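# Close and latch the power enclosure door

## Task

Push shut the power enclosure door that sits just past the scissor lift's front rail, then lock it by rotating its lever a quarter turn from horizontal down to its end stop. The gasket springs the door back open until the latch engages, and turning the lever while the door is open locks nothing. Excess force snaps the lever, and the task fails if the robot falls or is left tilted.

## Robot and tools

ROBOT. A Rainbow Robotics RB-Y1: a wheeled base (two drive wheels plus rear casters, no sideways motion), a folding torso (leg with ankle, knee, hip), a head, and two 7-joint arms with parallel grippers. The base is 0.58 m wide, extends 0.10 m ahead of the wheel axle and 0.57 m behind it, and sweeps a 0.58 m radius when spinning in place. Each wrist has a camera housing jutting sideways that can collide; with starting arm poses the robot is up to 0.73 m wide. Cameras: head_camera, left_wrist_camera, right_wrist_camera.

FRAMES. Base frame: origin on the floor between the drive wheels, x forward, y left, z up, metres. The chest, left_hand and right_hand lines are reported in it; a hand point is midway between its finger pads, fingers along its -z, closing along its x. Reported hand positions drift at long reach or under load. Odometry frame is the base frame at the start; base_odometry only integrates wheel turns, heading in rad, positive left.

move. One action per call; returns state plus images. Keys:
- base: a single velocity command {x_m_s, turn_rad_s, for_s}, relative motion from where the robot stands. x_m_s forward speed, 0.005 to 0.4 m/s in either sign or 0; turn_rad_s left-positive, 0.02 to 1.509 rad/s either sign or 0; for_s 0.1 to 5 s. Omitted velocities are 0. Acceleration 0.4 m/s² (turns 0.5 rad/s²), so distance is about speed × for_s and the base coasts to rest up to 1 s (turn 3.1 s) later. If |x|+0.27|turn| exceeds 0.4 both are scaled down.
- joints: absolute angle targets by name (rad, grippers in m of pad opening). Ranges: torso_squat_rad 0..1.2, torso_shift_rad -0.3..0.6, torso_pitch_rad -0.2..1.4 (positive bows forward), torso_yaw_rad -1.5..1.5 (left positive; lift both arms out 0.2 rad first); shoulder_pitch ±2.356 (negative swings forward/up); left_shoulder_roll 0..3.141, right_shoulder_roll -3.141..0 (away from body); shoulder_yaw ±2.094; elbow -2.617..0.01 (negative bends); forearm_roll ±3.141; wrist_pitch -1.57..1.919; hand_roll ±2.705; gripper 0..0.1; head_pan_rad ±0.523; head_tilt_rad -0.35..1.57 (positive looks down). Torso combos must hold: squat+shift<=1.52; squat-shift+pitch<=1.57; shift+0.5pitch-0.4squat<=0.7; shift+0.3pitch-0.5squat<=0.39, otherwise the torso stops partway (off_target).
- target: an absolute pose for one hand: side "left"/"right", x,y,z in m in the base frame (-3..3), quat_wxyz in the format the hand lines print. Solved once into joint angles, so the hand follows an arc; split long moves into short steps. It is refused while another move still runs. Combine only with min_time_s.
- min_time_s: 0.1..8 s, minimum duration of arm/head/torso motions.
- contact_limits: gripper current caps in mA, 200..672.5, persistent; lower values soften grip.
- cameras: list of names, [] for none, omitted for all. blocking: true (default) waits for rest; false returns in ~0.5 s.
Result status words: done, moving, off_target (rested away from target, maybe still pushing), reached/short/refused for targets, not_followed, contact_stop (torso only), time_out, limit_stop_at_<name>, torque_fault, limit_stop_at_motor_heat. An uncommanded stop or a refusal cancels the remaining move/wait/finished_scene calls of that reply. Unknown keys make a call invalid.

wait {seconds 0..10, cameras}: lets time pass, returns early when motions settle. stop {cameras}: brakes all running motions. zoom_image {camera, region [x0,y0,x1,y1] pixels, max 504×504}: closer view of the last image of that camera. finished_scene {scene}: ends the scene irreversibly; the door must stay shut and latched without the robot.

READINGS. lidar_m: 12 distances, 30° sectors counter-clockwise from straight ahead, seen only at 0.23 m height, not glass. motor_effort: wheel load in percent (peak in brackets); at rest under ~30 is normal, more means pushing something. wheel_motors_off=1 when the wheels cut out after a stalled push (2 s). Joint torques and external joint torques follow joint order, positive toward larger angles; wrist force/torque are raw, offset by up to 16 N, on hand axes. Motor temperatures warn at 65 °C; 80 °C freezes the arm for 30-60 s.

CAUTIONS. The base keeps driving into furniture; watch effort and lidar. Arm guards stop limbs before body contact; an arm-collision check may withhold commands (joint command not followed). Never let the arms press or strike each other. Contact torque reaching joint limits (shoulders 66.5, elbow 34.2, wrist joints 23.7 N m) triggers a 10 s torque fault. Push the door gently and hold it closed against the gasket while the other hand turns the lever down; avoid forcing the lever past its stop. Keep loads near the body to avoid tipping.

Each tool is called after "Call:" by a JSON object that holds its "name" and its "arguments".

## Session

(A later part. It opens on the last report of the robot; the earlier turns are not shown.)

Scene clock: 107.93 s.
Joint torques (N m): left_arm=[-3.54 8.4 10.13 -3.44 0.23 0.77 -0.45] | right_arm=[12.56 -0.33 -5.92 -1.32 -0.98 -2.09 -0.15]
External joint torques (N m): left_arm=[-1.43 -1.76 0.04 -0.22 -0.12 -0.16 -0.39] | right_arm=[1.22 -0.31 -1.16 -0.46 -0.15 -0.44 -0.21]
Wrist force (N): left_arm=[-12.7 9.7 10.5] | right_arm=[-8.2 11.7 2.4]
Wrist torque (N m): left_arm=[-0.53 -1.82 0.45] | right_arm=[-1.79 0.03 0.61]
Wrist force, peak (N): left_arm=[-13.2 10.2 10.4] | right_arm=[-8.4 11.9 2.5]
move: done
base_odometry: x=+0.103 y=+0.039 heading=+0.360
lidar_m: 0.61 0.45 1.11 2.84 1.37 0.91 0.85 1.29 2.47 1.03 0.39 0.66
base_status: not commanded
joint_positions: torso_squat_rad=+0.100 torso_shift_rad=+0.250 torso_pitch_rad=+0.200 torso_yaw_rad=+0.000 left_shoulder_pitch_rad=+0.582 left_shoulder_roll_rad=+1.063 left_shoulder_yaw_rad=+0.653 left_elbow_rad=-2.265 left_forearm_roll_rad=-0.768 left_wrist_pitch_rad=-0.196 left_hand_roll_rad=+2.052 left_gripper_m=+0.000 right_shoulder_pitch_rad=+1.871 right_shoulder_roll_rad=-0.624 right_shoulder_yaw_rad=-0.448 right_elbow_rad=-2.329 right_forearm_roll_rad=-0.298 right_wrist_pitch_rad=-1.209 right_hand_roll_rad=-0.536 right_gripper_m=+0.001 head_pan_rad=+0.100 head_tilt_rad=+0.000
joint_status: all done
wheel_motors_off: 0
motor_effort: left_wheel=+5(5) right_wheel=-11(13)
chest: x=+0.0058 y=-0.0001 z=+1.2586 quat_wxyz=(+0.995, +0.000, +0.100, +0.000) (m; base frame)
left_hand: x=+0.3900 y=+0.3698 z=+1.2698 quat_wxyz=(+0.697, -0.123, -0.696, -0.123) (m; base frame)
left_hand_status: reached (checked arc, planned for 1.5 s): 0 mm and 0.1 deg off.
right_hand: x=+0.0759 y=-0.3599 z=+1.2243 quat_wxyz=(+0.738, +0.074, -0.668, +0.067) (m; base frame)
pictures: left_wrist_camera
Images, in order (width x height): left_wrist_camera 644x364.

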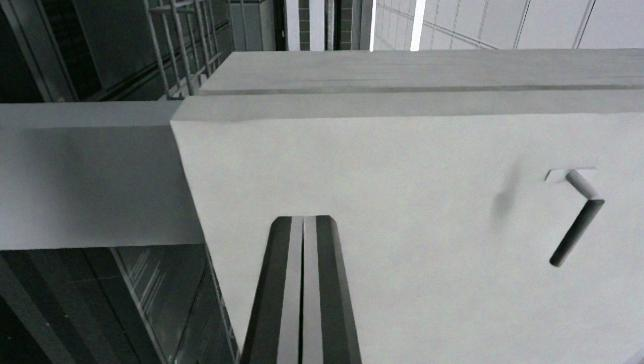

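Call:
{"name": "move", "arguments": {"target": {"side":"left","x":0.45,"y":0.355,"z":1.26,"quat_wxyz":[0.6963,-0.1231,-0.6963,-0.1231]}, "min_time_s": 1.2, "cameras": ["left_wrist_camera"]}}

Call:
{"name": "move", "arguments": {"target": {"side":"left","x":0.47,"y":0.350,"z":1.26,"quat_wxyz":[0.6963,-0.1231,-0.6963,-0.1231]}, "min_time_s": 1, "cameras": ["left_wrist_camera"]}}

Scene clock: 113.90 s.
Joint torques (N m): left_arm=[-7.65 12.15 10.22 -2.64 -0.01 0.74 0.07] | right_arm=[12.71 -0.25 -6.08 -1.1 -0.87 -2.17 -0.05]
External joint torques (N m): left_arm=[-1.69 -0.34 -0.78 0.46 -0.07 -0.21 0.12] | right_arm=[1.37 -0.23 -1.32 -0.24 -0.04 -0.52 -0.1]
Wrist force (N): left_arm=[-12.7 9.8 10.6] | right_arm=[-8.2 11.5 2.3]
Wrist torque (N m): left_arm=[-0.54 -1.82 0.45] | right_arm=[-1.81 0.04 0.64]
Wrist force, peak (N): left_arm=[-12.6 10.1 10.7] | right_arm=[-8.6 11.8 2.3]
move: done
base_odometry: x=+0.103 y=+0.039 heading=+0.360
lidar_m: 0.61 0.45 1.11 2.85 1.38 0.91 0.85 1.29 2.46 1.05 0.40 0.65
base_status: not commanded
joint_positions: torso_squat_rad=+0.100 torso_shift_rad=+0.250 torso_pitch_rad=+0.200 torso_yaw_rad=+0.000 left_shoulder_pitch_rad=+0.329 left_shoulder_roll_rad=+1.238 left_shoulder_yaw_rad=+0.383 left_elbow_rad=-2.139 left_forearm_roll_rad=-0.779 left_wrist_pitch_rad=-0.041 left_hand_roll_rad=+2.063 left_gripper_m=+0.000 right_shoulder_pitch_rad=+1.871 right_shoulder_roll_rad=-0.624 right_shoulder_yaw_rad=-0.448 right_elbow_rad=-2.329 right_forearm_roll_rad=-0.298 right_wrist_pitch_rad=-1.209 right_hand_roll_rad=-0.536 right_gripper_m=+0.001 head_pan_rad=+0.100 head_tilt_rad=+0.000
joint_status: all done
wheel_motors_off: 0
motor_effort: left_wheel=+5(6) right_wheel=-10(13)
chest: x=+0.0058 y=-0.0001 z=+1.2586 quat_wxyz=(+0.995, +0.000, +0.100, +0.000) (m; base frame)
left_hand: x=+0.4498 y=+0.3549 z=+1.2600 quat_wxyz=(+0.697, -0.123, -0.696, -0.123) (m; base frame)
left_hand_status: reached (checked arc, planned for 1.2 s): 0 mm and 0.1 deg off.
right_hand: x=+0.0759 y=-0.3599 z=+1.2243 quat_wxyz=(+0.738, +0.074, -0.668, +0.067) (m; base frame)
pictures: left_wrist_camera
Images, in order (width x height): left_wrist_camera 644x364.

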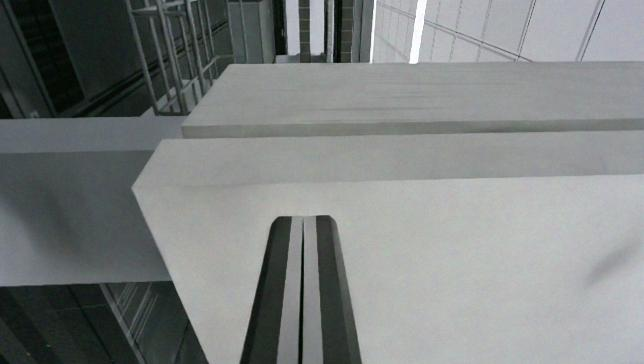

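Scene clock: 115.23 s.
Joint torques (N m): left_arm=[-9.07 13.07 10.54 -2.08 0.2 1.12 0.06] | right_arm=[12.53 -0.26 -5.98 -1.14 -1.08 -2.3 -0.14]
External joint torques (N m): left_arm=[-1.8 -0.28 -0.76 0.85 0.2 0.15 0.12] | right_arm=[1.18 -0.24 -1.22 -0.28 -0.25 -0.64 -0.19]
Wrist force (N): left_arm=[-12.3 9.7 11.5] | right_arm=[-7.8 12.1 2.2]
Wrist torque (N m): left_arm=[-0.57 -1.77 0.43] | right_arm=[-1.87 0.10 0.61]
Wrist force, peak (N): left_arm=[-12.2 9.7 13.3] | right_arm=[-8.5 11.9 2.4]
move: done
base_odometry: x=+0.103 y=+0.039 heading=+0.360
lidar_m: 0.61 0.45 1.12 2.84 1.38 0.91 0.85 1.30 2.46 1.05 0.40 0.66
base_status: not commanded
joint_positions: torso_squat_rad=+0.100 torso_shift_rad=+0.250 torso_pitch_rad=+0.200 torso_yaw_rad=+0.000 left_shoulder_pitch_rad=+0.222 left_shoulder_roll_rad=+1.287 left_shoulder_yaw_rad=+0.283 left_elbow_rad=-2.089 left_forearm_roll_rad=-0.774 left_wrist_pitch_rad=-0.003 left_hand_roll_rad=+2.071 left_gripper_m=+0.000 right_shoulder_pitch_rad=+1.871 right_shoulder_roll_rad=-0.624 right_shoulder_yaw_rad=-0.448 right_elbow_rad=-2.329 right_forearm_roll_rad=-0.298 right_wrist_pitch_rad=-1.209 right_hand_roll_rad=-0.536 right_gripper_m=+0.001 head_pan_rad=+0.100 head_tilt_rad=+0.000
joint_status: all done
wheel_motors_off: 0
motor_effort: left_wheel=+5(6) right_wheel=-12(13)
chest: x=+0.0058 y=-0.0001 z=+1.2586 quat_wxyz=(+0.995, +0.000, +0.100, +0.000) (m; base frame)
left_hand: x=+0.4697 y=+0.3500 z=+1.2600 quat_wxyz=(+0.696, -0.123, -0.696, -0.123) (m; base frame)
left_hand_status: reached (checked arc, planned for 1.0 s): 0 mm and 0.0 deg off.
right_hand: x=+0.0759 y=-0.3599 z=+1.2243 quat_wxyz=(+0.738, +0.074, -0.668, +0.067) (m; base frame)
pictures: left_wrist_camera
Images, in order (width x height): left_wrist_camera 644x364.

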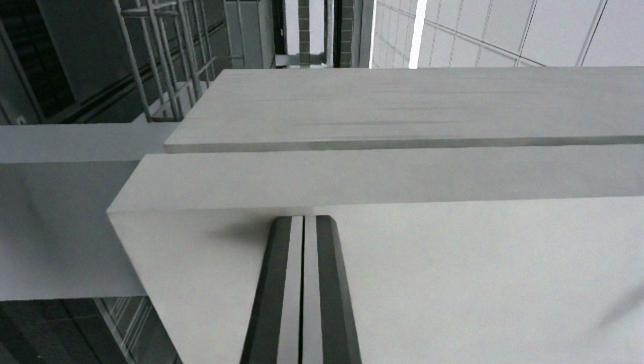

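Call:
{"name": "move", "arguments": {"target": {"side":"left","x":0.475,"y":0.335,"z":1.26,"quat_wxyz":[0.6963,-0.1231,-0.6963,-0.1231]}, "min_time_s": 0.8, "cameras": []}}

Call:
{"name": "move", "arguments": {"target": {"side":"left","x":0.495,"y":0.330,"z":1.26,"quat_wxyz":[0.6963,-0.1231,-0.6963,-0.1231]}, "min_time_s": 1, "cameras": ["left_wrist_camera"]}}

Scene clock: 119.07 s.
Joint torques (N m): left_arm=[-10.51 13.22 10.68 -3.45 0.04 0.88 0.08] | right_arm=[12.71 -0.22 -5.62 -1.1 -1.06 -2.07 -0.21]
External joint torques (N m): left_arm=[-2.71 -0.05 -0.63 -0.75 0.18 -0.1 0.13] | right_arm=[1.36 -0.21 -0.86 -0.24 -0.23 -0.42 -0.26]
Wrist force (N): left_arm=[-12.9 9.5 13.0] | right_arm=[-8.2 12.0 2.2]
Wrist torque (N m): left_arm=[-0.45 -1.77 0.45] | right_arm=[-1.84 0.04 0.63]
Wrist force, peak (N): left_arm=[-13.3 10.2 13.6] | right_arm=[-8.1 12.3 2.2]
move: done
base_odometry: x=+0.103 y=+0.039 heading=+0.360
lidar_m: 0.61 0.45 1.12 2.84 1.38 0.91 0.86 1.29 2.46 1.05 0.39 0.66
base_status: not commanded
joint_positions: torso_squat_rad=+0.100 torso_shift_rad=+0.250 torso_pitch_rad=+0.200 torso_yaw_rad=+0.000 left_shoulder_pitch_rad=+0.184 left_shoulder_roll_rad=+1.338 left_shoulder_yaw_rad=+0.212 left_elbow_rad=-2.115 left_forearm_roll_rad=-0.764 left_wrist_pitch_rad=+0.080 left_hand_roll_rad=+2.079 left_gripper_m=+0.000 right_shoulder_pitch_rad=+1.871 right_shoulder_roll_rad=-0.624 right_shoulder_yaw_rad=-0.448 right_elbow_rad=-2.329 right_forearm_roll_rad=-0.298 right_wrist_pitch_rad=-1.209 right_hand_roll_rad=-0.536 right_gripper_m=+0.001 head_pan_rad=+0.100 head_tilt_rad=+0.000
joint_status: all done
wheel_motors_off: 0
motor_effort: left_wheel=+5(6) right_wheel=-11(13)
chest: x=+0.0058 y=-0.0001 z=+1.2586 quat_wxyz=(+0.995, +0.000, +0.100, +0.000) (m; base frame)
left_hand: x=+0.4749 y=+0.3353 z=+1.2599 quat_wxyz=(+0.696, -0.123, -0.696, -0.123) (m; base frame)
left_hand_status: reached (checked arc, planned for 0.8 s): 0 mm and 0.0 deg off.
right_hand: x=+0.0759 y=-0.3599 z=+1.2243 quat_wxyz=(+0.738, +0.074, -0.668, +0.067) (m; base frame)
pictures: none
No camera images: "cameras" was empty.

Scene clock: 120.40 s.
Joint torques (N m): left_arm=[-17.15 15.21 13.56 2.09 -0.02 3.08 0.02] | right_arm=[12.57 -0.13 -6.08 -1.16 -1.1 -2.21 -0.38]
External joint torques (N m): left_arm=[-8.05 1.07 1.97 4.62 0.18 2.1 0.07] | right_arm=[1.23 -0.09 -1.31 -0.28 -0.27 -0.55 -0.43]
Wrist force (N): left_arm=[-12.6 -1.6 57.0] | right_arm=[-8.6 12.0 2.3]
Wrist torque (N m): left_arm=[-0.50 -1.39 0.52] | right_arm=[-1.85 -0.02 0.61]
Wrist force, peak (N): left_arm=[-13.0 -2.6 59.3] | right_arm=[-8.6 12.0 2.3]
move: done
base_odometry: x=+0.103 y=+0.039 heading=+0.360
lidar_m: 0.61 0.45 1.11 2.83 1.37 0.91 0.86 1.30 2.47 1.04 0.40 0.66
base_status: not commanded
joint_positions: torso_squat_rad=+0.100 torso_shift_rad=+0.249 torso_pitch_rad=+0.198 torso_yaw_rad=+0.001 left_shoulder_pitch_rad=+0.053 left_shoulder_roll_rad=+1.373 left_shoulder_yaw_rad=+0.091 left_elbow_rad=-2.060 left_forearm_roll_rad=-0.751 left_wrist_pitch_rad=+0.106 left_hand_roll_rad=+2.084 left_gripper_m=+0.000 right_shoulder_pitch_rad=+1.871 right_shoulder_roll_rad=-0.624 right_shoulder_yaw_rad=-0.448 right_elbow_rad=-2.329 right_forearm_roll_rad=-0.298 right_wrist_pitch_rad=-1.209 right_hand_roll_rad=-0.536 right_gripper_m=+0.001 head_pan_rad=+0.100 head_tilt_rad=+0.000
joint_status: all done
wheel_motors_off: 0
motor_effort: left_wheel=+19(19) right_wheel=-14(14)
chest: x=+0.0047 y=+0.0000 z=+1.2588 quat_wxyz=(+0.995, +0.000, +0.099, +0.000) (m; base frame)
left_hand: x=+0.4928 y=+0.3302 z=+1.2600 quat_wxyz=(+0.697, -0.123, -0.696, -0.123) (m; base frame)
left_hand_status: reached (checked arc, planned for 1.0 s): 2 mm and 0.1 deg off.
right_hand: x=+0.0752 y=-0.3597 z=+1.2247 quat_wxyz=(+0.737, +0.074, -0.668, +0.067) (m; base frame)
pictures: left_wrist_camera
Images, in order (width x height): left_wrist_camera 644x364.

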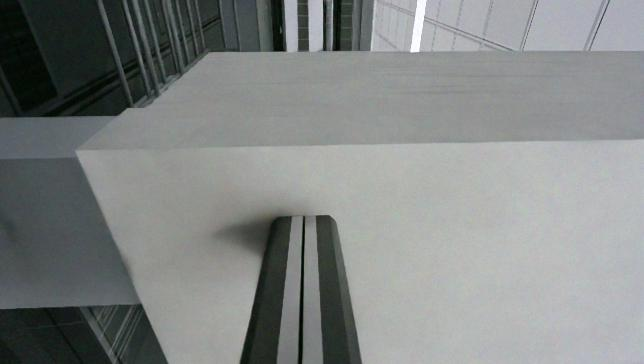

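Call:
{"name": "move", "arguments": {"target": {"side":"left","x":0.502,"y":0.328,"z":1.26,"quat_wxyz":[0.6963,-0.1231,-0.6963,-0.1231]}, "min_time_s": 1, "cameras": ["head_camera","left_wrist_camera"]}}

Scene clock: 123.73 s.
Joint torques (N m): left_arm=[-29.95 17.03 17.19 5.96 0.08 5.14 -0.77] | right_arm=[12.62 -0.77 -5.95 -1.17 -1.1 -2.05 -0.23]
External joint torques (N m): left_arm=[-20.27 2.56 5.51 8.44 0.29 4.16 -0.72] | right_arm=[1.29 -0.7 -1.15 -0.27 -0.27 -0.4 -0.28]
Wrist force (N): left_arm=[-13.7 -13.2 131.6] | right_arm=[-8.3 11.9 2.9]
Wrist torque (N m): left_arm=[-0.16 -0.93 0.59] | right_arm=[-1.84 -0.01 0.64]
Wrist force, peak (N): left_arm=[-13.9 -13.6 132.9] | right_arm=[-8.6 12.3 2.5]
move: done
base_odometry: x=+0.102 y=+0.039 heading=+0.361
lidar_m: 0.61 0.45 1.12 2.83 1.38 0.91 0.85 1.29 2.47 1.05 0.40 0.65
base_status: not commanded
joint_positions: torso_squat_rad=+0.101 torso_shift_rad=+0.248 torso_pitch_rad=+0.196 torso_yaw_rad=+0.002 left_shoulder_pitch_rad=-0.008 left_shoulder_roll_rad=+1.382 left_shoulder_yaw_rad=+0.030 left_elbow_rad=-2.034 left_forearm_roll_rad=-0.746 left_wrist_pitch_rad=+0.115 left_hand_roll_rad=+2.083 left_gripper_m=+0.000 right_shoulder_pitch_rad=+1.871 right_shoulder_roll_rad=-0.624 right_shoulder_yaw_rad=-0.448 right_elbow_rad=-2.329 right_forearm_roll_rad=-0.298 right_wrist_pitch_rad=-1.209 right_hand_roll_rad=-0.536 right_gripper_m=+0.001 head_pan_rad=+0.100 head_tilt_rad=+0.000
joint_status: all done
wheel_motors_off: 0
motor_effort: left_wheel=+42(42) right_wheel=-13(14)
chest: x=+0.0030 y=+0.0003 z=+1.2592 quat_wxyz=(+0.995, +0.000, +0.098, +0.001) (m; base frame)
left_hand: x=+0.4988 y=+0.3284 z=+1.2587 quat_wxyz=(+0.697, -0.124, -0.695, -0.123) (m; base frame)
left_hand_status: reached (checked arc, planned for 1.0 s): 3 mm and 0.2 deg off.
right_hand: x=+0.0739 y=-0.3593 z=+1.2253 quat_wxyz=(+0.736, +0.074, -0.669, +0.068) (m; base frame)
pictures: head_camera, left_wrist_camera
Images, in order (width x height): head_camera 896x504, left_wrist_camera 644x364.

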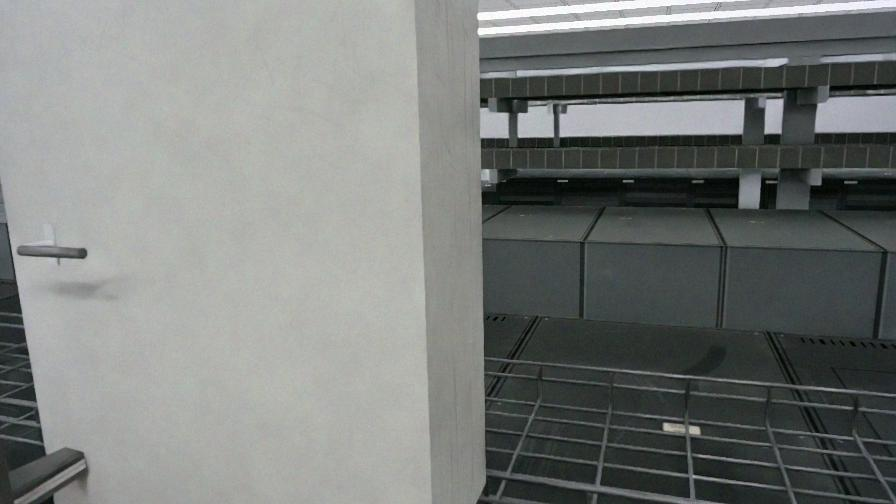

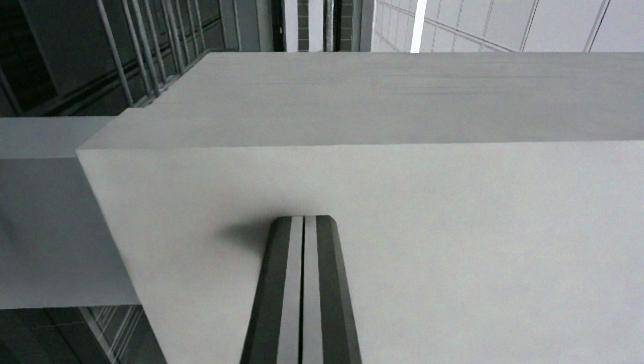

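Call:
{"name": "move", "arguments": {"target": {"side":"left","x":0.497,"y":0.329,"z":1.26,"quat_wxyz":[0.6963,-0.1231,-0.6963,-0.1231]}, "cameras": []}}

Call:
{"name": "move", "arguments": {"joints": {"right_shoulder_pitch_rad":-0.1,"right_shoulder_roll_rad":-0.5,"right_shoulder_yaw_rad":0.0,"right_elbow_rad":-2.55,"right_forearm_roll_rad":0.0,"right_wrist_pitch_rad":-0.2,"right_hand_roll_rad":0.0}, "min_time_s": 3, "cameras": ["head_camera","right_wrist_camera"]}}

Scene clock: 137.20 s.
Joint torques (N m): left_arm=[-21.48 15.44 13.48 3.29 0.04 2.69 -0.61] | right_arm=[12.52 -0.19 -6.01 -1.2 -1.02 -2.11 -0.23]
External joint torques (N m): left_arm=[-11.95 1.07 1.83 5.79 0.25 1.71 -0.55] | right_arm=[1.19 -0.12 -1.21 -0.31 -0.18 -0.46 -0.28]
Wrist force (N): left_arm=[-6.5 -5.4 105.7] | right_arm=[-7.9 11.8 2.4]
Wrist torque (N m): left_arm=[-0.18 -1.33 0.49] | right_arm=[-1.82 0.06 0.63]
Wrist force, peak (N): left_arm=[-13.6 -12.8 131.9] | right_arm=[-8.4 12.4 2.0]
move: done
base_odometry: x=+0.102 y=+0.039 heading=+0.361
lidar_m: 0.61 0.45 1.11 2.83 1.38 0.91 0.85 1.29 2.47 1.04 0.40 0.66
base_status: not commanded
joint_positions: torso_squat_rad=+0.101 torso_shift_rad=+0.248 torso_pitch_rad=+0.196 torso_yaw_rad=+0.001 left_shoulder_pitch_rad=+0.008 left_shoulder_roll_rad=+1.379 left_shoulder_yaw_rad=+0.044 left_elbow_rad=-2.041 left_forearm_roll_rad=-0.748 left_wrist_pitch_rad=+0.113 left_hand_roll_rad=+2.083 left_gripper_m=+0.000 right_shoulder_pitch_rad=+1.871 right_shoulder_roll_rad=-0.624 right_shoulder_yaw_rad=-0.448 right_elbow_rad=-2.329 right_forearm_roll_rad=-0.298 right_wrist_pitch_rad=-1.209 right_hand_roll_rad=-0.536 right_gripper_m=+0.001 head_pan_rad=+0.100 head_tilt_rad=+0.000
joint_status: all done
wheel_motors_off: 0
motor_effort: left_wheel=+40(42) right_wheel=-11(15)
chest: x=+0.0033 y=+0.0003 z=+1.2591 quat_wxyz=(+0.995, +0.000, +0.098, +0.001) (m; base frame)
left_hand: x=+0.4969 y=+0.3285 z=+1.2584 quat_wxyz=(+0.697, -0.124, -0.695, -0.123) (m; base frame)
left_hand_status: reached (checked arc, planned for 0.1 s): 2 mm and 0.2 deg off.
right_hand: x=+0.0741 y=-0.3594 z=+1.2252 quat_wxyz=(+0.736, +0.074, -0.669, +0.068) (m; base frame)
pictures: none
No camera images: "cameras" was empty.

Scene clock: 140.67 s.
Joint torques (N m): left_arm=[-34.6 16.59 12.32 -5.72 -0.2 -1.23 -0.46] | right_arm=[-23.61 3.92 0.62 -1.23 0.2 -1.26 0.02]
External joint torques (N m): left_arm=[-25 2.18 0.66 -3.19 0.01 -2.29 -0.41] | right_arm=[-17.29 9.23 4.45 5.03 0.27 -0.5 0.01]
Wrist force (N): left_arm=[-6.3 11.3 172.3] | right_arm=[-4.7 14.8 7.4]
Wrist torque (N m): left_arm=[0.88 -0.90 0.41] | right_arm=[-2.06 0.16 0.64]
Wrist force, peak (N): left_arm=[7.1 -5.8 206.5] | right_arm=[-5.8 15.4 7.8]
move: done
base_odometry: x=+0.102 y=+0.038 heading=+0.361
lidar_m: 0.66 0.48 0.48 3.58 1.36 0.88 1.27 0.81 1.26 1.05 0.42 0.71
base_status: not commanded
joint_positions: torso_squat_rad=+0.101 torso_shift_rad=+0.245 torso_pitch_rad=+0.192 torso_yaw_rad=+0.002 left_shoulder_pitch_rad=+0.011 left_shoulder_roll_rad=+1.379 left_shoulder_yaw_rad=+0.044 left_elbow_rad=-2.039 left_forearm_roll_rad=-0.748 left_wrist_pitch_rad=+0.114 left_hand_roll_rad=+2.083 left_gripper_m=+0.000 right_shoulder_pitch_rad=-0.096 right_shoulder_roll_rad=-0.502 right_shoulder_yaw_rad=-0.001 right_elbow_rad=-2.551 right_forearm_roll_rad=+0.000 right_wrist_pitch_rad=-0.200 right_hand_roll_rad=+0.000 right_gripper_m=+0.001 head_pan_rad=+0.100 head_tilt_rad=+0.000
joint_status: all done
wheel_motors_off: 0
motor_effort: left_wheel=+45(82) right_wheel=-5(61)
chest: x=+0.0001 y=+0.0013 z=+1.2598 quat_wxyz=(+0.995, -0.001, +0.096, +0.001) (m; base frame)
left_hand: x=+0.4935 y=+0.3315 z=+1.2594 quat_wxyz=(+0.697, -0.123, -0.696, -0.121) (m; base frame)
right_hand: x=+0.3107 y=-0.1451 z=+1.4258 quat_wxyz=(+0.232, -0.020, -0.940, +0.248) (m; base frame)
pictures: head_camera, right_wrist_camera
Images, in order (width x height): head_camera 896x504, right_wrist_camera 644x364.

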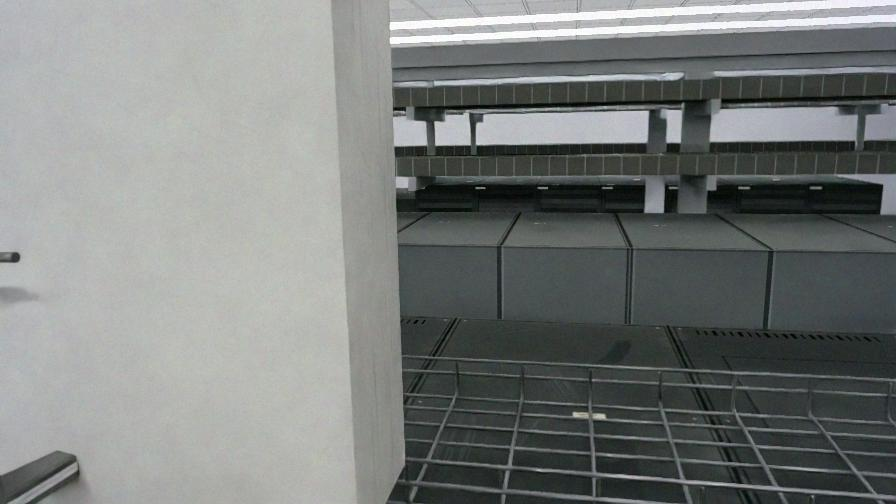

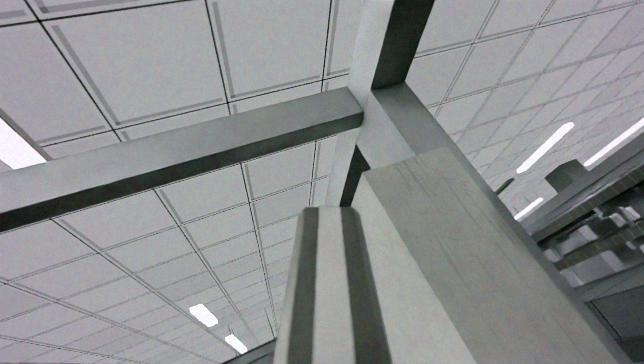

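Call:
{"name": "move", "arguments": {"joints": {"right_shoulder_pitch_rad":0.3,"right_shoulder_roll_rad":-0.6}, "min_time_s": 1, "cameras": ["head_camera","left_wrist_camera"]}}

Scene clock: 145.50 s.
Joint torques (N m): left_arm=[-12.44 14 11.32 -0.07 0.06 1.4 -0.54] | right_arm=[-2.35 -6.84 -4.94 -8.3 0.2 -1.8 0.06]
External joint torques (N m): left_arm=[-2.92 -0.39 -0.33 2.42 0.27 0.42 -0.48] | right_arm=[-0.45 -1.11 -0.55 -0.15 0.24 -0.5 0.03]
Wrist force (N): left_arm=[-10.1 4.2 41.0] | right_arm=[-6.4 14.8 5.9]
Wrist torque (N m): left_arm=[-0.42 -1.65 0.45] | right_arm=[-2.02 0.07 0.65]
Wrist force, peak (N): left_arm=[5.9 -26.5 206.5] | right_arm=[-6.6 15.4 6.5]
move: done
base_odometry: x=+0.095 y=+0.035 heading=+0.384
lidar_m: 0.66 0.49 1.13 3.26 1.36 0.87 0.81 0.82 1.26 1.05 0.42 0.70
base_status: not commanded
joint_positions: torso_squat_rad=+0.100 torso_shift_rad=+0.249 torso_pitch_rad=+0.199 torso_yaw_rad=+0.000 left_shoulder_pitch_rad=+0.006 left_shoulder_roll_rad=+1.380 left_shoulder_yaw_rad=+0.044 left_elbow_rad=-2.041 left_forearm_roll_rad=-0.748 left_wrist_pitch_rad=+0.114 left_hand_roll_rad=+2.083 left_gripper_m=+0.000 right_shoulder_pitch_rad=+0.300 right_shoulder_roll_rad=-0.600 right_shoulder_yaw_rad=+0.000 right_elbow_rad=-2.550 right_forearm_roll_rad=+0.000 right_wrist_pitch_rad=-0.200 right_hand_roll_rad=+0.000 right_gripper_m=+0.001 head_pan_rad=+0.100 head_tilt_rad=+0.000
joint_status: all done
wheel_motors_off: 1
motor_effort: left_wheel=+0(83) right_wheel=-1(48)
chest: x=+0.0050 y=-0.0001 z=+1.2588 quat_wxyz=(+0.995, +0.000, +0.099, +0.000) (m; base frame)
left_hand: x=+0.4993 y=+0.3277 z=+1.2582 quat_wxyz=(+0.697, -0.124, -0.695, -0.124) (m; base frame)
right_hand: x=+0.3320 y=-0.1763 z=+1.2991 quat_wxyz=(+0.418, -0.035, -0.860, +0.290) (m; base frame)
pictures: head_camera, left_wrist_camera
Images, in order (width x height): head_camera 896x504, left_wrist_camera 644x364.

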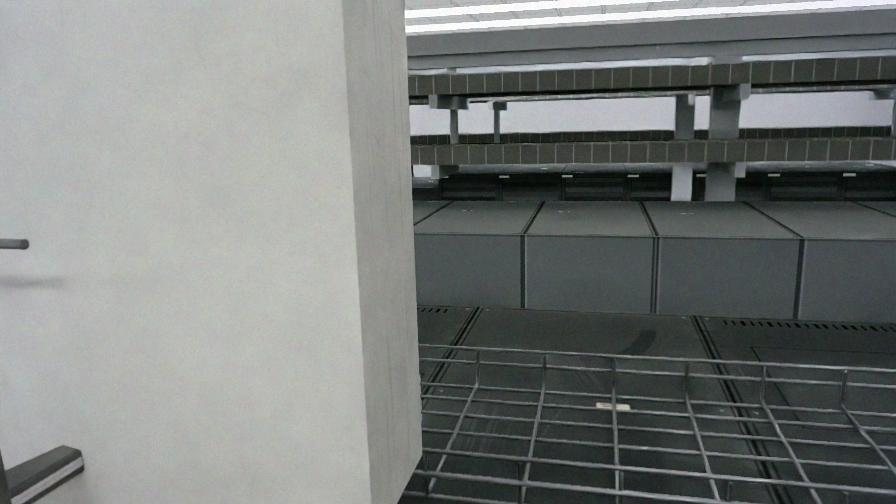

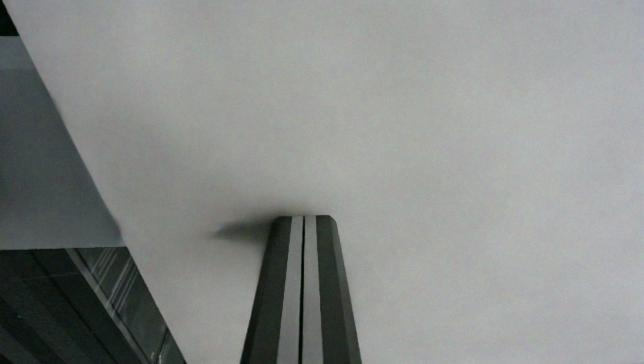

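Call:
{"name": "move", "arguments": {"target": {"side":"right","x":0.36,"y":-0.05,"z":1.32,"quat_wxyz":[0.6893,0.1578,-0.6893,0.1578]}, "min_time_s": 2.5, "cameras": ["head_camera","right_wrist_camera"]}}

Scene clock: 151.77 s.
Joint torques (N m): left_arm=[-12.23 13.94 11.18 -0.03 0.08 1.43 -0.5] | right_arm=[-2.6 -6.54 -4.54 -8.15 0.14 -1.76 0.08]
External joint torques (N m): left_arm=[-2.71 -0.45 -0.48 2.46 0.28 0.44 -0.44] | right_arm=[-0.7 -0.8 -0.16 0 0.18 -0.45 0.05]
Wrist force (N): left_arm=[-10.5 4.5 38.9] | right_arm=[-6.3 15.2 6.1]
Wrist torque (N m): left_arm=[-0.39 -1.78 0.44] | right_arm=[-2.08 0.09 0.61]
Wrist force, peak (N): left_arm=[-10.4 4.8 40.2] | right_arm=[-6.3 15.6 6.0]
move: refused
base_odometry: x=+0.095 y=+0.035 heading=+0.384
lidar_m: 0.66 0.49 1.13 3.25 1.36 0.87 0.80 0.82 1.26 1.05 0.42 0.71
base_status: not commanded
joint_positions: torso_squat_rad=+0.100 torso_shift_rad=+0.249 torso_pitch_rad=+0.199 torso_yaw_rad=+0.000 left_shoulder_pitch_rad=+0.006 left_shoulder_roll_rad=+1.380 left_shoulder_yaw_rad=+0.044 left_elbow_rad=-2.041 left_forearm_roll_rad=-0.748 left_wrist_pitch_rad=+0.114 left_hand_roll_rad=+2.083 left_gripper_m=+0.000 right_shoulder_pitch_rad=+0.300 right_shoulder_roll_rad=-0.600 right_shoulder_yaw_rad=+0.000 right_elbow_rad=-2.550 right_forearm_roll_rad=+0.000 right_wrist_pitch_rad=-0.200 right_hand_roll_rad=+0.000 right_gripper_m=+0.001 head_pan_rad=+0.100 head_tilt_rad=+0.000
joint_status: not commanded
wheel_motors_off: 0 (was 1 since the last result)
motor_effort: left_wheel=+0(0) right_wheel=-1(1)
chest: x=+0.0050 y=-0.0001 z=+1.2588 quat_wxyz=(+0.995, +0.000, +0.099, +0.000) (m; base frame)
left_hand: x=+0.4993 y=+0.3277 z=+1.2582 quat_wxyz=(+0.697, -0.124, -0.695, -0.124) (m; base frame)
right_hand: x=+0.3320 y=-0.1763 z=+1.2991 quat_wxyz=(+0.418, -0.035, -0.860, +0.290) (m; base frame)
right_hand_status: refused: the posture found for that pose touches the torso. Nothing moved. The solve starts from where the arm stands: from another posture it may find a clear one.
pictures: head_camera, right_wrist_camera
Images, in order (width x height): head_camera 896x504, right_wrist_camera 644x364.

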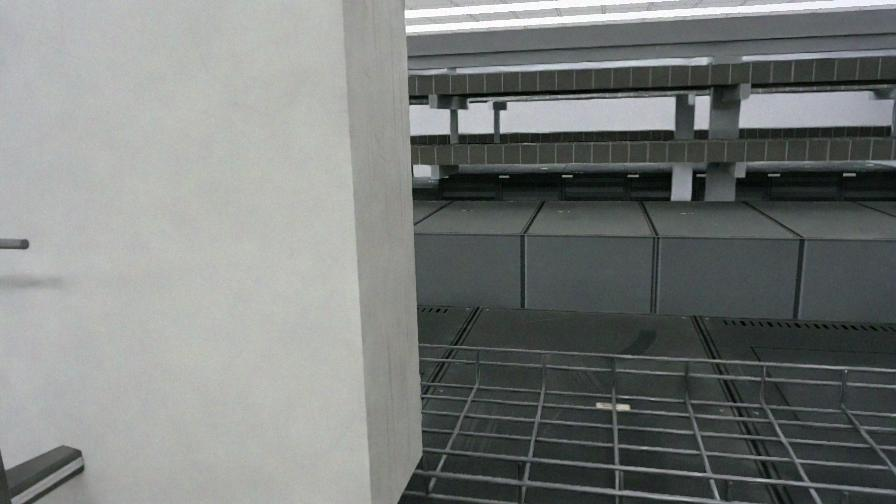

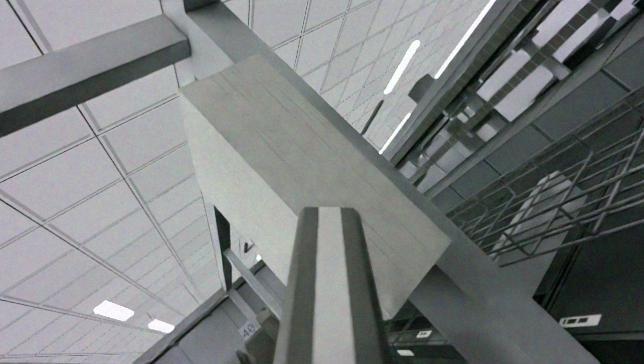

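Call:
{"name": "move", "arguments": {"joints": {"right_shoulder_pitch_rad":0.1,"right_shoulder_roll_rad":-1.2,"right_shoulder_yaw_rad":-0.4,"right_elbow_rad":-2.5,"right_forearm_roll_rad":-0.3,"right_wrist_pitch_rad":0.5,"right_hand_roll_rad":-0.3}, "min_time_s": 1.5, "cameras": ["right_wrist_camera"]}}

Call:
{"name": "move", "arguments": {"joints": {"right_shoulder_pitch_rad":-1.4,"right_shoulder_roll_rad":-1.0,"right_shoulder_yaw_rad":0.0,"right_elbow_rad":-2.4,"right_forearm_roll_rad":-0.3,"right_wrist_pitch_rad":1.2,"right_hand_roll_rad":-0.6}, "min_time_s": 2, "cameras": ["head_camera","right_wrist_camera"]}}

Scene clock: 157.60 s.
Joint torques (N m): left_arm=[-12.39 14.04 11.02 -0.03 -0.01 1.32 -0.45] | right_arm=[-7.22 -13.24 -9.94 -2.13 1.06 -1.42 -0.1]
External joint torques (N m): left_arm=[-2.88 -0.34 -0.63 2.46 0.2 0.34 -0.4] | right_arm=[-1.07 -1.67 -1.25 -0.08 0.21 -0.45 -0.13]
Wrist force (N): left_arm=[-9.2 5.2 41.1] | right_arm=[-6.6 16.0 3.1]
Wrist torque (N m): left_arm=[-0.41 -1.74 0.47] | right_arm=[-2.05 0.07 0.62]
Wrist force, peak (N): left_arm=[-9.5 4.9 42.6] | right_arm=[-6.7 16.5 3.4]
move: done
base_odometry: x=+0.095 y=+0.035 heading=+0.384
lidar_m: 0.65 0.49 1.14 3.26 1.36 0.87 0.81 0.82 1.26 1.04 0.42 0.71
base_status: not commanded
joint_positions: torso_squat_rad=+0.100 torso_shift_rad=+0.249 torso_pitch_rad=+0.199 torso_yaw_rad=+0.000 left_shoulder_pitch_rad=+0.006 left_shoulder_roll_rad=+1.380 left_shoulder_yaw_rad=+0.044 left_elbow_rad=-2.041 left_forearm_roll_rad=-0.748 left_wrist_pitch_rad=+0.114 left_hand_roll_rad=+2.083 left_gripper_m=+0.000 right_shoulder_pitch_rad=+0.100 right_shoulder_roll_rad=-1.200 right_shoulder_yaw_rad=-0.400 right_elbow_rad=-2.500 right_forearm_roll_rad=-0.300 right_wrist_pitch_rad=+0.500 right_hand_roll_rad=-0.300 right_gripper_m=+0.001 head_pan_rad=+0.100 head_tilt_rad=+0.000
joint_status: all done
wheel_motors_off: 0
motor_effort: left_wheel=+0(0) right_wheel=+0(2)
chest: x=+0.0050 y=-0.0001 z=+1.2588 quat_wxyz=(+0.995, +0.000, +0.099, +0.000) (m; base frame)
left_hand: x=+0.4993 y=+0.3278 z=+1.2582 quat_wxyz=(+0.697, -0.124, -0.695, -0.124) (m; base frame)
right_hand: x=+0.4336 y=-0.2724 z=+1.3442 quat_wxyz=(+0.589, -0.159, -0.720, +0.332) (m; base frame)
pictures: right_wrist_camera
Images, in order (width x height): right_wrist_camera 644x364.

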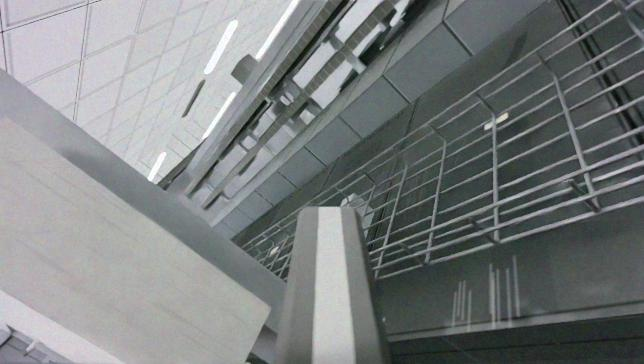

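Scene clock: 159.90 s.
Joint torques (N m): left_arm=[-12.36 13.77 10.94 0.61 0.06 1.26 -0.46] | right_arm=[-13.38 -6.41 -5.34 3.25 1.16 -1.44 0.05]
External joint torques (N m): left_arm=[-2.84 -0.62 -0.71 3.1 0.27 0.28 -0.41] | right_arm=[-0.47 0.1 -0.52 -0.1 0.14 -0.6 0.01]
Wrist force (N): left_arm=[-8.2 4.5 41.8] | right_arm=[-6.5 13.7 6.9]
Wrist torque (N m): left_arm=[-0.37 -1.84 0.41] | right_arm=[-1.99 0.09 0.63]
Wrist force, peak (N): left_arm=[-7.7 3.7 44.5] | right_arm=[-7.6 15.9 3.2]
move: done
base_odometry: x=+0.095 y=+0.035 heading=+0.384
lidar_m: 0.66 0.49 1.14 3.26 1.36 0.87 0.81 0.82 1.26 1.05 0.42 0.71
base_status: not commanded
joint_positions: torso_squat_rad=+0.100 torso_shift_rad=+0.249 torso_pitch_rad=+0.199 torso_yaw_rad=+0.000 left_shoulder_pitch_rad=+0.006 left_shoulder_roll_rad=+1.380 left_shoulder_yaw_rad=+0.045 left_elbow_rad=-2.041 left_forearm_roll_rad=-0.748 left_wrist_pitch_rad=+0.114 left_hand_roll_rad=+2.083 left_gripper_m=+0.000 right_shoulder_pitch_rad=-1.400 right_shoulder_roll_rad=-1.000 right_shoulder_yaw_rad=+0.000 right_elbow_rad=-2.400 right_forearm_roll_rad=-0.300 right_wrist_pitch_rad=+1.200 right_hand_roll_rad=-0.600 right_gripper_m=+0.001 head_pan_rad=+0.100 head_tilt_rad=+0.000
joint_status: all done
wheel_motors_off: 0
motor_effort: left_wheel=+0(0) right_wheel=+0(2)
chest: x=+0.0049 y=-0.0001 z=+1.2588 quat_wxyz=(+0.995, +0.000, +0.099, +0.000) (m; base frame)
left_hand: x=+0.4993 y=+0.3277 z=+1.2583 quat_wxyz=(+0.697, -0.124, -0.695, -0.124) (m; base frame)
right_hand: x=+0.3505 y=-0.1424 z=+1.6727 quat_wxyz=(+0.400, +0.016, -0.903, +0.156) (m; base frame)
pictures: head_camera, right_wrist_camera
Images, in order (width x height): head_camera 896x504, right_wrist_camera 644x364.

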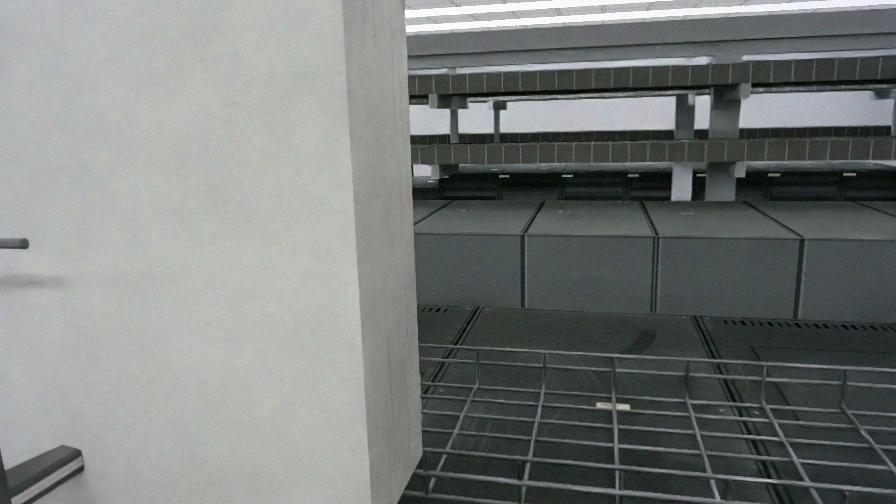

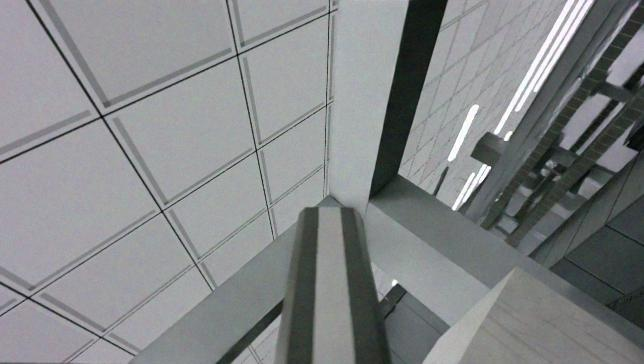

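Now target in.

Call:
{"name": "move", "arguments": {"target": {"side":"right","x":0.40,"y":0.02,"z":1.42,"quat_wxyz":[0.6893,0.1578,-0.6893,0.1578]}, "min_time_s": 2, "cameras": ["head_camera","right_wrist_camera"]}}

Call:
{"name": "move", "arguments": {"target": {"side":"right","x":0.43,"y":0.12,"z":1.31,"quat_wxyz":[0.6893,0.1578,-0.6893,0.1578]}, "min_time_s": 1.5, "cameras": ["head_camera","right_wrist_camera"]}}

Scene clock: 164.23 s.
Joint torques (N m): left_arm=[-12.61 13.73 10.91 0.85 0.04 1.28 -0.57] | right_arm=[-17.59 -3.95 -8.05 -0.18 2.21 -1.2 -0.22]
External joint torques (N m): left_arm=[-3.09 -0.65 -0.74 3.35 0.24 0.3 -0.52] | right_arm=[-2.13 0.63 -0.37 -0.56 0.57 -0.28 -0.27]
Wrist force (N): left_arm=[-5.8 2.4 41.6] | right_arm=[-8.4 12.2 3.0]
Wrist torque (N m): left_arm=[-0.47 -1.77 0.45] | right_arm=[-1.90 -0.01 0.66]
Wrist force, peak (N): left_arm=[-6.8 2.9 42.9] | right_arm=[-6.9 13.7 6.7]
move: done
base_odometry: x=+0.095 y=+0.035 heading=+0.384
lidar_m: 0.66 0.49 1.13 3.25 1.36 0.87 0.81 0.82 1.27 1.05 0.42 0.70
base_status: not commanded
joint_positions: torso_squat_rad=+0.100 torso_shift_rad=+0.249 torso_pitch_rad=+0.199 torso_yaw_rad=+0.000 left_shoulder_pitch_rad=+0.006 left_shoulder_roll_rad=+1.380 left_shoulder_yaw_rad=+0.045 left_elbow_rad=-2.041 left_forearm_roll_rad=-0.748 left_wrist_pitch_rad=+0.114 left_hand_roll_rad=+2.083 left_gripper_m=+0.000 right_shoulder_pitch_rad=-1.420 right_shoulder_roll_rad=-0.633 right_shoulder_yaw_rad=+0.610 right_elbow_rad=-2.464 right_forearm_roll_rad=-0.213 right_wrist_pitch_rad=+1.682 right_hand_roll_rad=-1.066 right_gripper_m=+0.001 head_pan_rad=+0.100 head_tilt_rad=+0.000
joint_status: all done
wheel_motors_off: 0
motor_effort: left_wheel=+0(1) right_wheel=+1(3)
chest: x=+0.0049 y=-0.0001 z=+1.2588 quat_wxyz=(+0.995, +0.000, +0.099, +0.000) (m; base frame)
left_hand: x=+0.4992 y=+0.3277 z=+1.2583 quat_wxyz=(+0.697, -0.124, -0.695, -0.124) (m; base frame)
right_hand: x=+0.3998 y=+0.0197 z=+1.4198 quat_wxyz=(+0.690, +0.158, -0.689, +0.158) (m; base frame)
right_hand_status: reached (checked arc, planned for 2.0 s): 0 mm and 0.1 deg off.
pictures: head_camera, right_wrist_camera
Images, in order (width x height): head_camera 896x504, right_wrist_camera 644x364.

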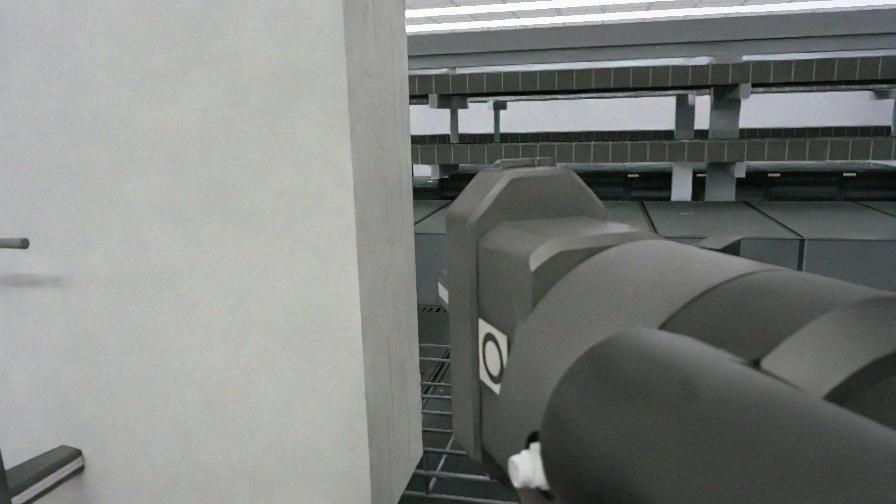

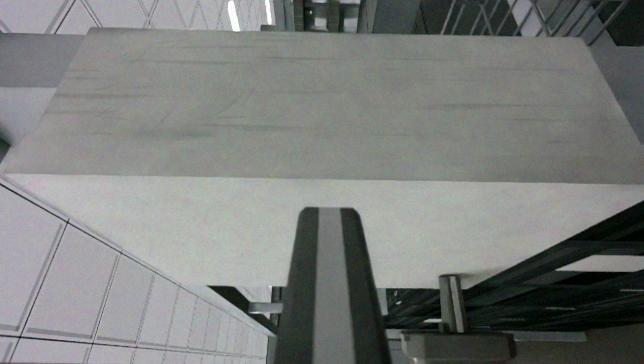

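Scene clock: 166.07 s.
Joint torques (N m): left_arm=[-12.07 13.97 10.65 1.35 0.12 1.46 -0.49] | right_arm=[-17.05 -1.87 -10.39 -3.29 2.4 -0.98 -0.25]
External joint torques (N m): left_arm=[-2.55 -0.41 -1.01 3.85 0.32 0.48 -0.43] | right_arm=[-0.46 0.6 -1.07 -0.16 0.6 -0.36 -0.31]
Wrist force (N): left_arm=[-6.2 1.2 42.1] | right_arm=[-8.6 11.6 2.7]
Wrist torque (N m): left_arm=[-0.46 -1.83 0.44] | right_arm=[-1.77 -0.03 0.63]
Wrist force, peak (N): left_arm=[-6.2 1.8 42.6] | right_arm=[-8.4 12.1 2.9]
move: done
base_odometry: x=+0.095 y=+0.035 heading=+0.384
lidar_m: 0.66 0.49 1.13 3.26 1.36 0.87 0.81 0.82 1.26 1.05 0.42 0.71
base_status: not commanded
joint_positions: torso_squat_rad=+0.100 torso_shift_rad=+0.249 torso_pitch_rad=+0.199 torso_yaw_rad=+0.000 left_shoulder_pitch_rad=+0.006 left_shoulder_roll_rad=+1.380 left_shoulder_yaw_rad=+0.045 left_elbow_rad=-2.041 left_forearm_roll_rad=-0.748 left_wrist_pitch_rad=+0.113 left_hand_roll_rad=+2.083 left_gripper_m=+0.000 right_shoulder_pitch_rad=-1.344 right_shoulder_roll_rad=-0.386 right_shoulder_yaw_rad=+1.027 right_elbow_rad=-2.122 right_forearm_roll_rad=+0.241 right_wrist_pitch_rad=+1.480 right_hand_roll_rad=-1.239 right_gripper_m=+0.001 head_pan_rad=+0.100 head_tilt_rad=+0.000
joint_status: all done
wheel_motors_off: 0
motor_effort: left_wheel=+0(0) right_wheel=+0(2)
chest: x=+0.0049 y=-0.0001 z=+1.2588 quat_wxyz=(+0.995, +0.000, +0.099, +0.000) (m; base frame)
left_hand: x=+0.4992 y=+0.3276 z=+1.2584 quat_wxyz=(+0.697, -0.124, -0.695, -0.124) (m; base frame)
right_hand: x=+0.4299 y=+0.1198 z=+1.3100 quat_wxyz=(+0.689, +0.158, -0.689, +0.158) (m; base frame)
right_hand_status: reached (checked arc, planned for 1.5 s): 0 mm and 0.0 deg off.
pictures: head_camera, right_wrist_camera
Images, in order (width x height): head_camera 896x504, right_wrist_camera 644x364.

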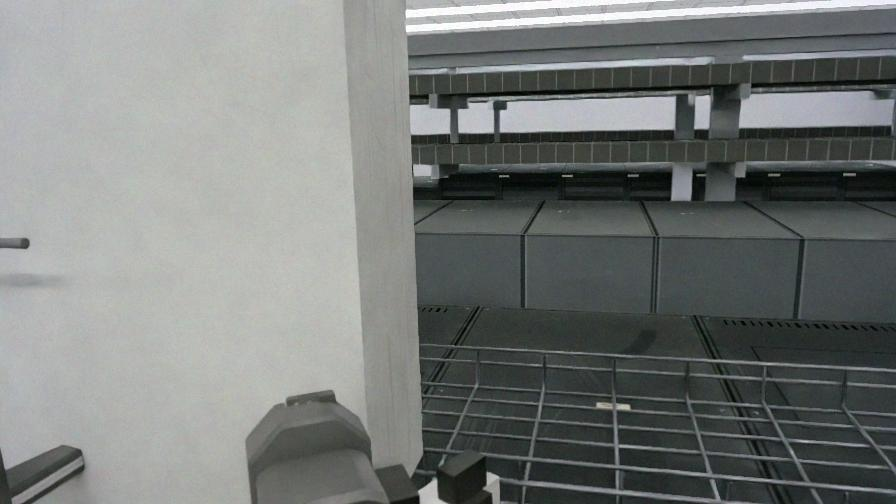

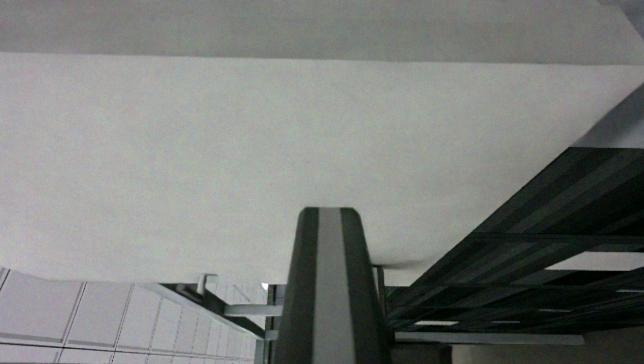

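Call:
{"name": "move", "arguments": {"target": {"side":"right","x":0.49,"y":0.18,"z":1.27,"quat_wxyz":[0.6893,0.1578,-0.6893,0.1578]}, "min_time_s": 1.5, "cameras": ["head_camera","right_wrist_camera"]}}

Call:
{"name": "move", "arguments": {"target": {"side":"right","x":0.515,"y":0.19,"z":1.27,"quat_wxyz":[0.6893,0.1578,-0.6893,0.1578]}, "min_time_s": 1, "cameras": ["right_wrist_camera"]}}

Scene clock: 171.20 s.
Joint torques (N m): left_arm=[-11.26 13.9 11.11 -2.13 0 0.91 -0.47] | right_arm=[-14.97 -26.37 -19.6 15.88 2.39 4.86 -0.37]
External joint torques (N m): left_arm=[-1.72 -0.5 -0.56 0.35 0.21 -0.07 -0.42] | right_arm=[3.54 -23.98 -9.91 19.67 0.63 5.24 -0.42]
Wrist force (N): left_arm=[-12.7 9.8 10.5] | right_arm=[-6.3 34.7 65.6]
Wrist torque (N m): left_arm=[-0.55 -1.79 0.44] | right_arm=[-1.64 -0.37 0.80]
Wrist force, peak (N): left_arm=[-6.6 2.1 43.1] | right_arm=[-3.0 38.4 96.8]
move: done
base_odometry: x=+0.094 y=+0.035 heading=+0.384
lidar_m: 0.66 0.48 1.14 3.26 1.36 0.87 0.81 0.82 1.26 1.05 0.42 0.71
base_status: not commanded
joint_positions: torso_squat_rad=+0.100 torso_shift_rad=+0.249 torso_pitch_rad=+0.197 torso_yaw_rad=+0.000 left_shoulder_pitch_rad=+0.005 left_shoulder_roll_rad=+1.380 left_shoulder_yaw_rad=+0.045 left_elbow_rad=-2.040 left_forearm_roll_rad=-0.748 left_wrist_pitch_rad=+0.114 left_hand_roll_rad=+2.083 left_gripper_m=+0.000 right_shoulder_pitch_rad=-1.405 right_shoulder_roll_rad=-0.231 right_shoulder_yaw_rad=+1.096 right_elbow_rad=-1.674 right_forearm_roll_rad=+0.315 right_wrist_pitch_rad=+1.212 right_hand_roll_rad=-1.380 right_gripper_m=+0.001 head_pan_rad=+0.100 head_tilt_rad=+0.000
joint_status: all done
wheel_motors_off: 0
motor_effort: left_wheel=+5(6) right_wheel=+17(18)
chest: x=+0.0040 y=-0.0003 z=+1.2590 quat_wxyz=(+0.995, +0.000, +0.098, +0.000) (m; base frame)
left_hand: x=+0.4985 y=+0.3277 z=+1.2593 quat_wxyz=(+0.697, -0.123, -0.696, -0.124) (m; base frame)
right_hand: x=+0.4847 y=+0.1838 z=+1.2714 quat_wxyz=(+0.688, +0.163, -0.689, +0.161) (m; base frame)
right_hand_status: reached (checked arc, planned for 1.5 s): 7 mm and 0.7 deg off.
pictures: head_camera, right_wrist_camera
Images, in order (width x height): head_camera 896x504, right_wrist_camera 644x364.

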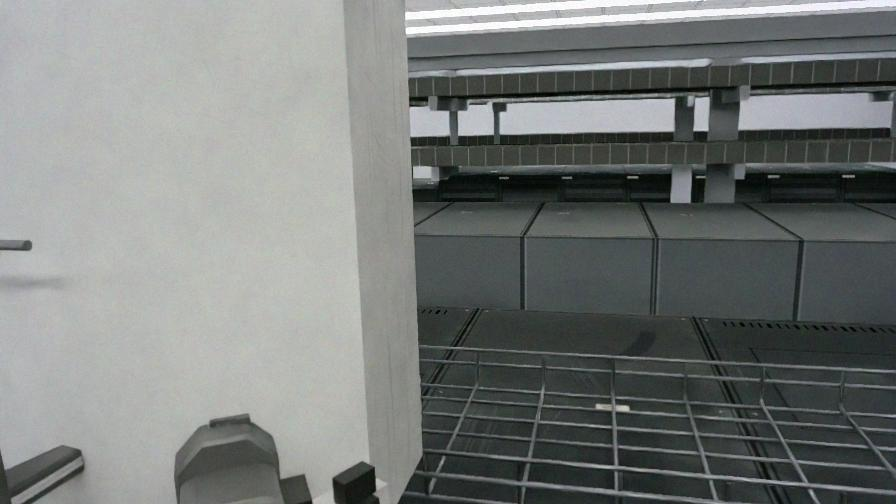

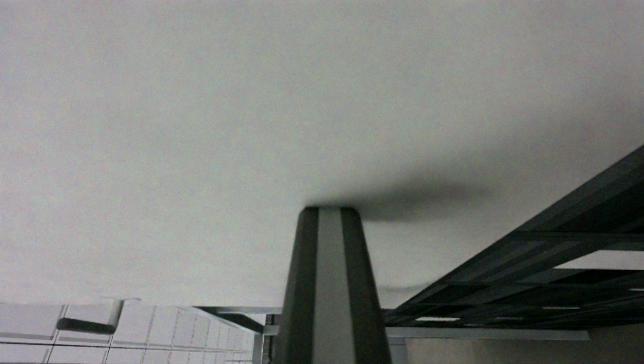

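Scene clock: 181.73 s.
Joint torques (N m): left_arm=[-10.88 13.91 11.06 -2.43 0.04 0.85 -0.51] | right_arm=[-13.91 -30.67 -21.81 18.49 2.53 6.61 -0.35]
External joint torques (N m): left_arm=[-1.34 -0.5 -0.61 0.05 0.24 -0.14 -0.45] | right_arm=[4.79 -28.19 -12.14 22.26 0.79 6.96 -0.4]
External joint torques when the fault began: right_arm=[2.83 -40.81 -20.75 35.89 1.86 8.59 -0.48]
Wrist force (N): left_arm=[-12.8 9.7 10.4] | right_arm=[-7.4 40.4 69.3]
Wrist torque (N m): left_arm=[-0.54 -1.82 0.43] | right_arm=[-1.53 -0.39 0.81]
Wrist force, peak (N): left_arm=[-13.4 9.7 11.0] | right_arm=[-11.1 50.5 121.6]
move: torque_fault
TORQUE FAULT: right_elbow_rad reached its load limit. The robot stopped for 10 seconds, dropped its targets and accepts commands again. The stop added 9.1 s to the call.
base_odometry: x=+0.094 y=+0.035 heading=+0.384
lidar_m: 0.66 0.49 1.14 3.25 1.36 0.87 0.81 0.82 1.26 1.05 0.42 0.71
base_status: not commanded
joint_positions: torso_squat_rad=+0.100 torso_shift_rad=+0.248 torso_pitch_rad=+0.197 torso_yaw_rad=+0.000 left_shoulder_pitch_rad=+0.005 left_shoulder_roll_rad=+1.380 left_shoulder_yaw_rad=+0.044 left_elbow_rad=-2.040 left_forearm_roll_rad=-0.748 left_wrist_pitch_rad=+0.114 left_hand_roll_rad=+2.083 left_gripper_m=+0.000 right_shoulder_pitch_rad=-1.423 right_shoulder_roll_rad=-0.207 right_shoulder_yaw_rad=+1.095 right_elbow_rad=-1.617 right_forearm_roll_rad=+0.310 right_wrist_pitch_rad=+1.163 right_hand_roll_rad=-1.392 right_gripper_m=+0.001 head_pan_rad=+0.100 head_tilt_rad=+0.000
joint_status: right_shoulder_pitch_rad torque_fault (moved -0.018 of -0.036); right_elbow_rad torque_fault (moved +0.057 of +0.149); right_forearm_roll_rad torque_fault (moved -0.005 of -0.010); right_wrist_pitch_rad torque_fault (moved -0.049 of -0.097); right_hand_roll_rad torque_fault (moved -0.012 of -0.026); the others done
wheel_motors_off: 0
on_its_own: right_shoulder_pitch_rad is held at -1.422, not at your -1.441, since a torque_fault; right_elbow_rad is held at -1.612, not at your -1.525, since a torque_fault; right_forearm_roll_rad is held at +0.310, not at your +0.305, since a torque_fault; right_wrist_pitch_rad is held at +1.165, not at your +1.115, since a torque_fault; right_hand_roll_rad is held at -1.392, not at your -1.406, since a torque_fault
motor_effort: left_wheel=+4(8) right_wheel=+16(22)
chest: x=+0.0039 y=-0.0002 z=+1.2590 quat_wxyz=(+0.995, +0.000, +0.098, +0.000) (m; base frame)
left_hand: x=+0.4984 y=+0.3278 z=+1.2594 quat_wxyz=(+0.697, -0.123, -0.696, -0.124) (m; base frame)
right_hand: x=+0.4881 y=+0.1967 z=+1.2715 quat_wxyz=(+0.686, +0.172, -0.687, +0.168) (m; base frame)
right_hand_status: short (checked arc, planned for 1.0 s): torque_fault, 28 mm and 2.1 deg off.
pictures: right_wrist_camera
Images, in order (width x height): right_wrist_camera 644x364.

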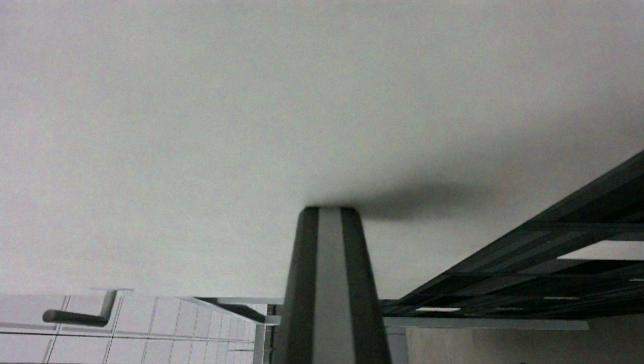

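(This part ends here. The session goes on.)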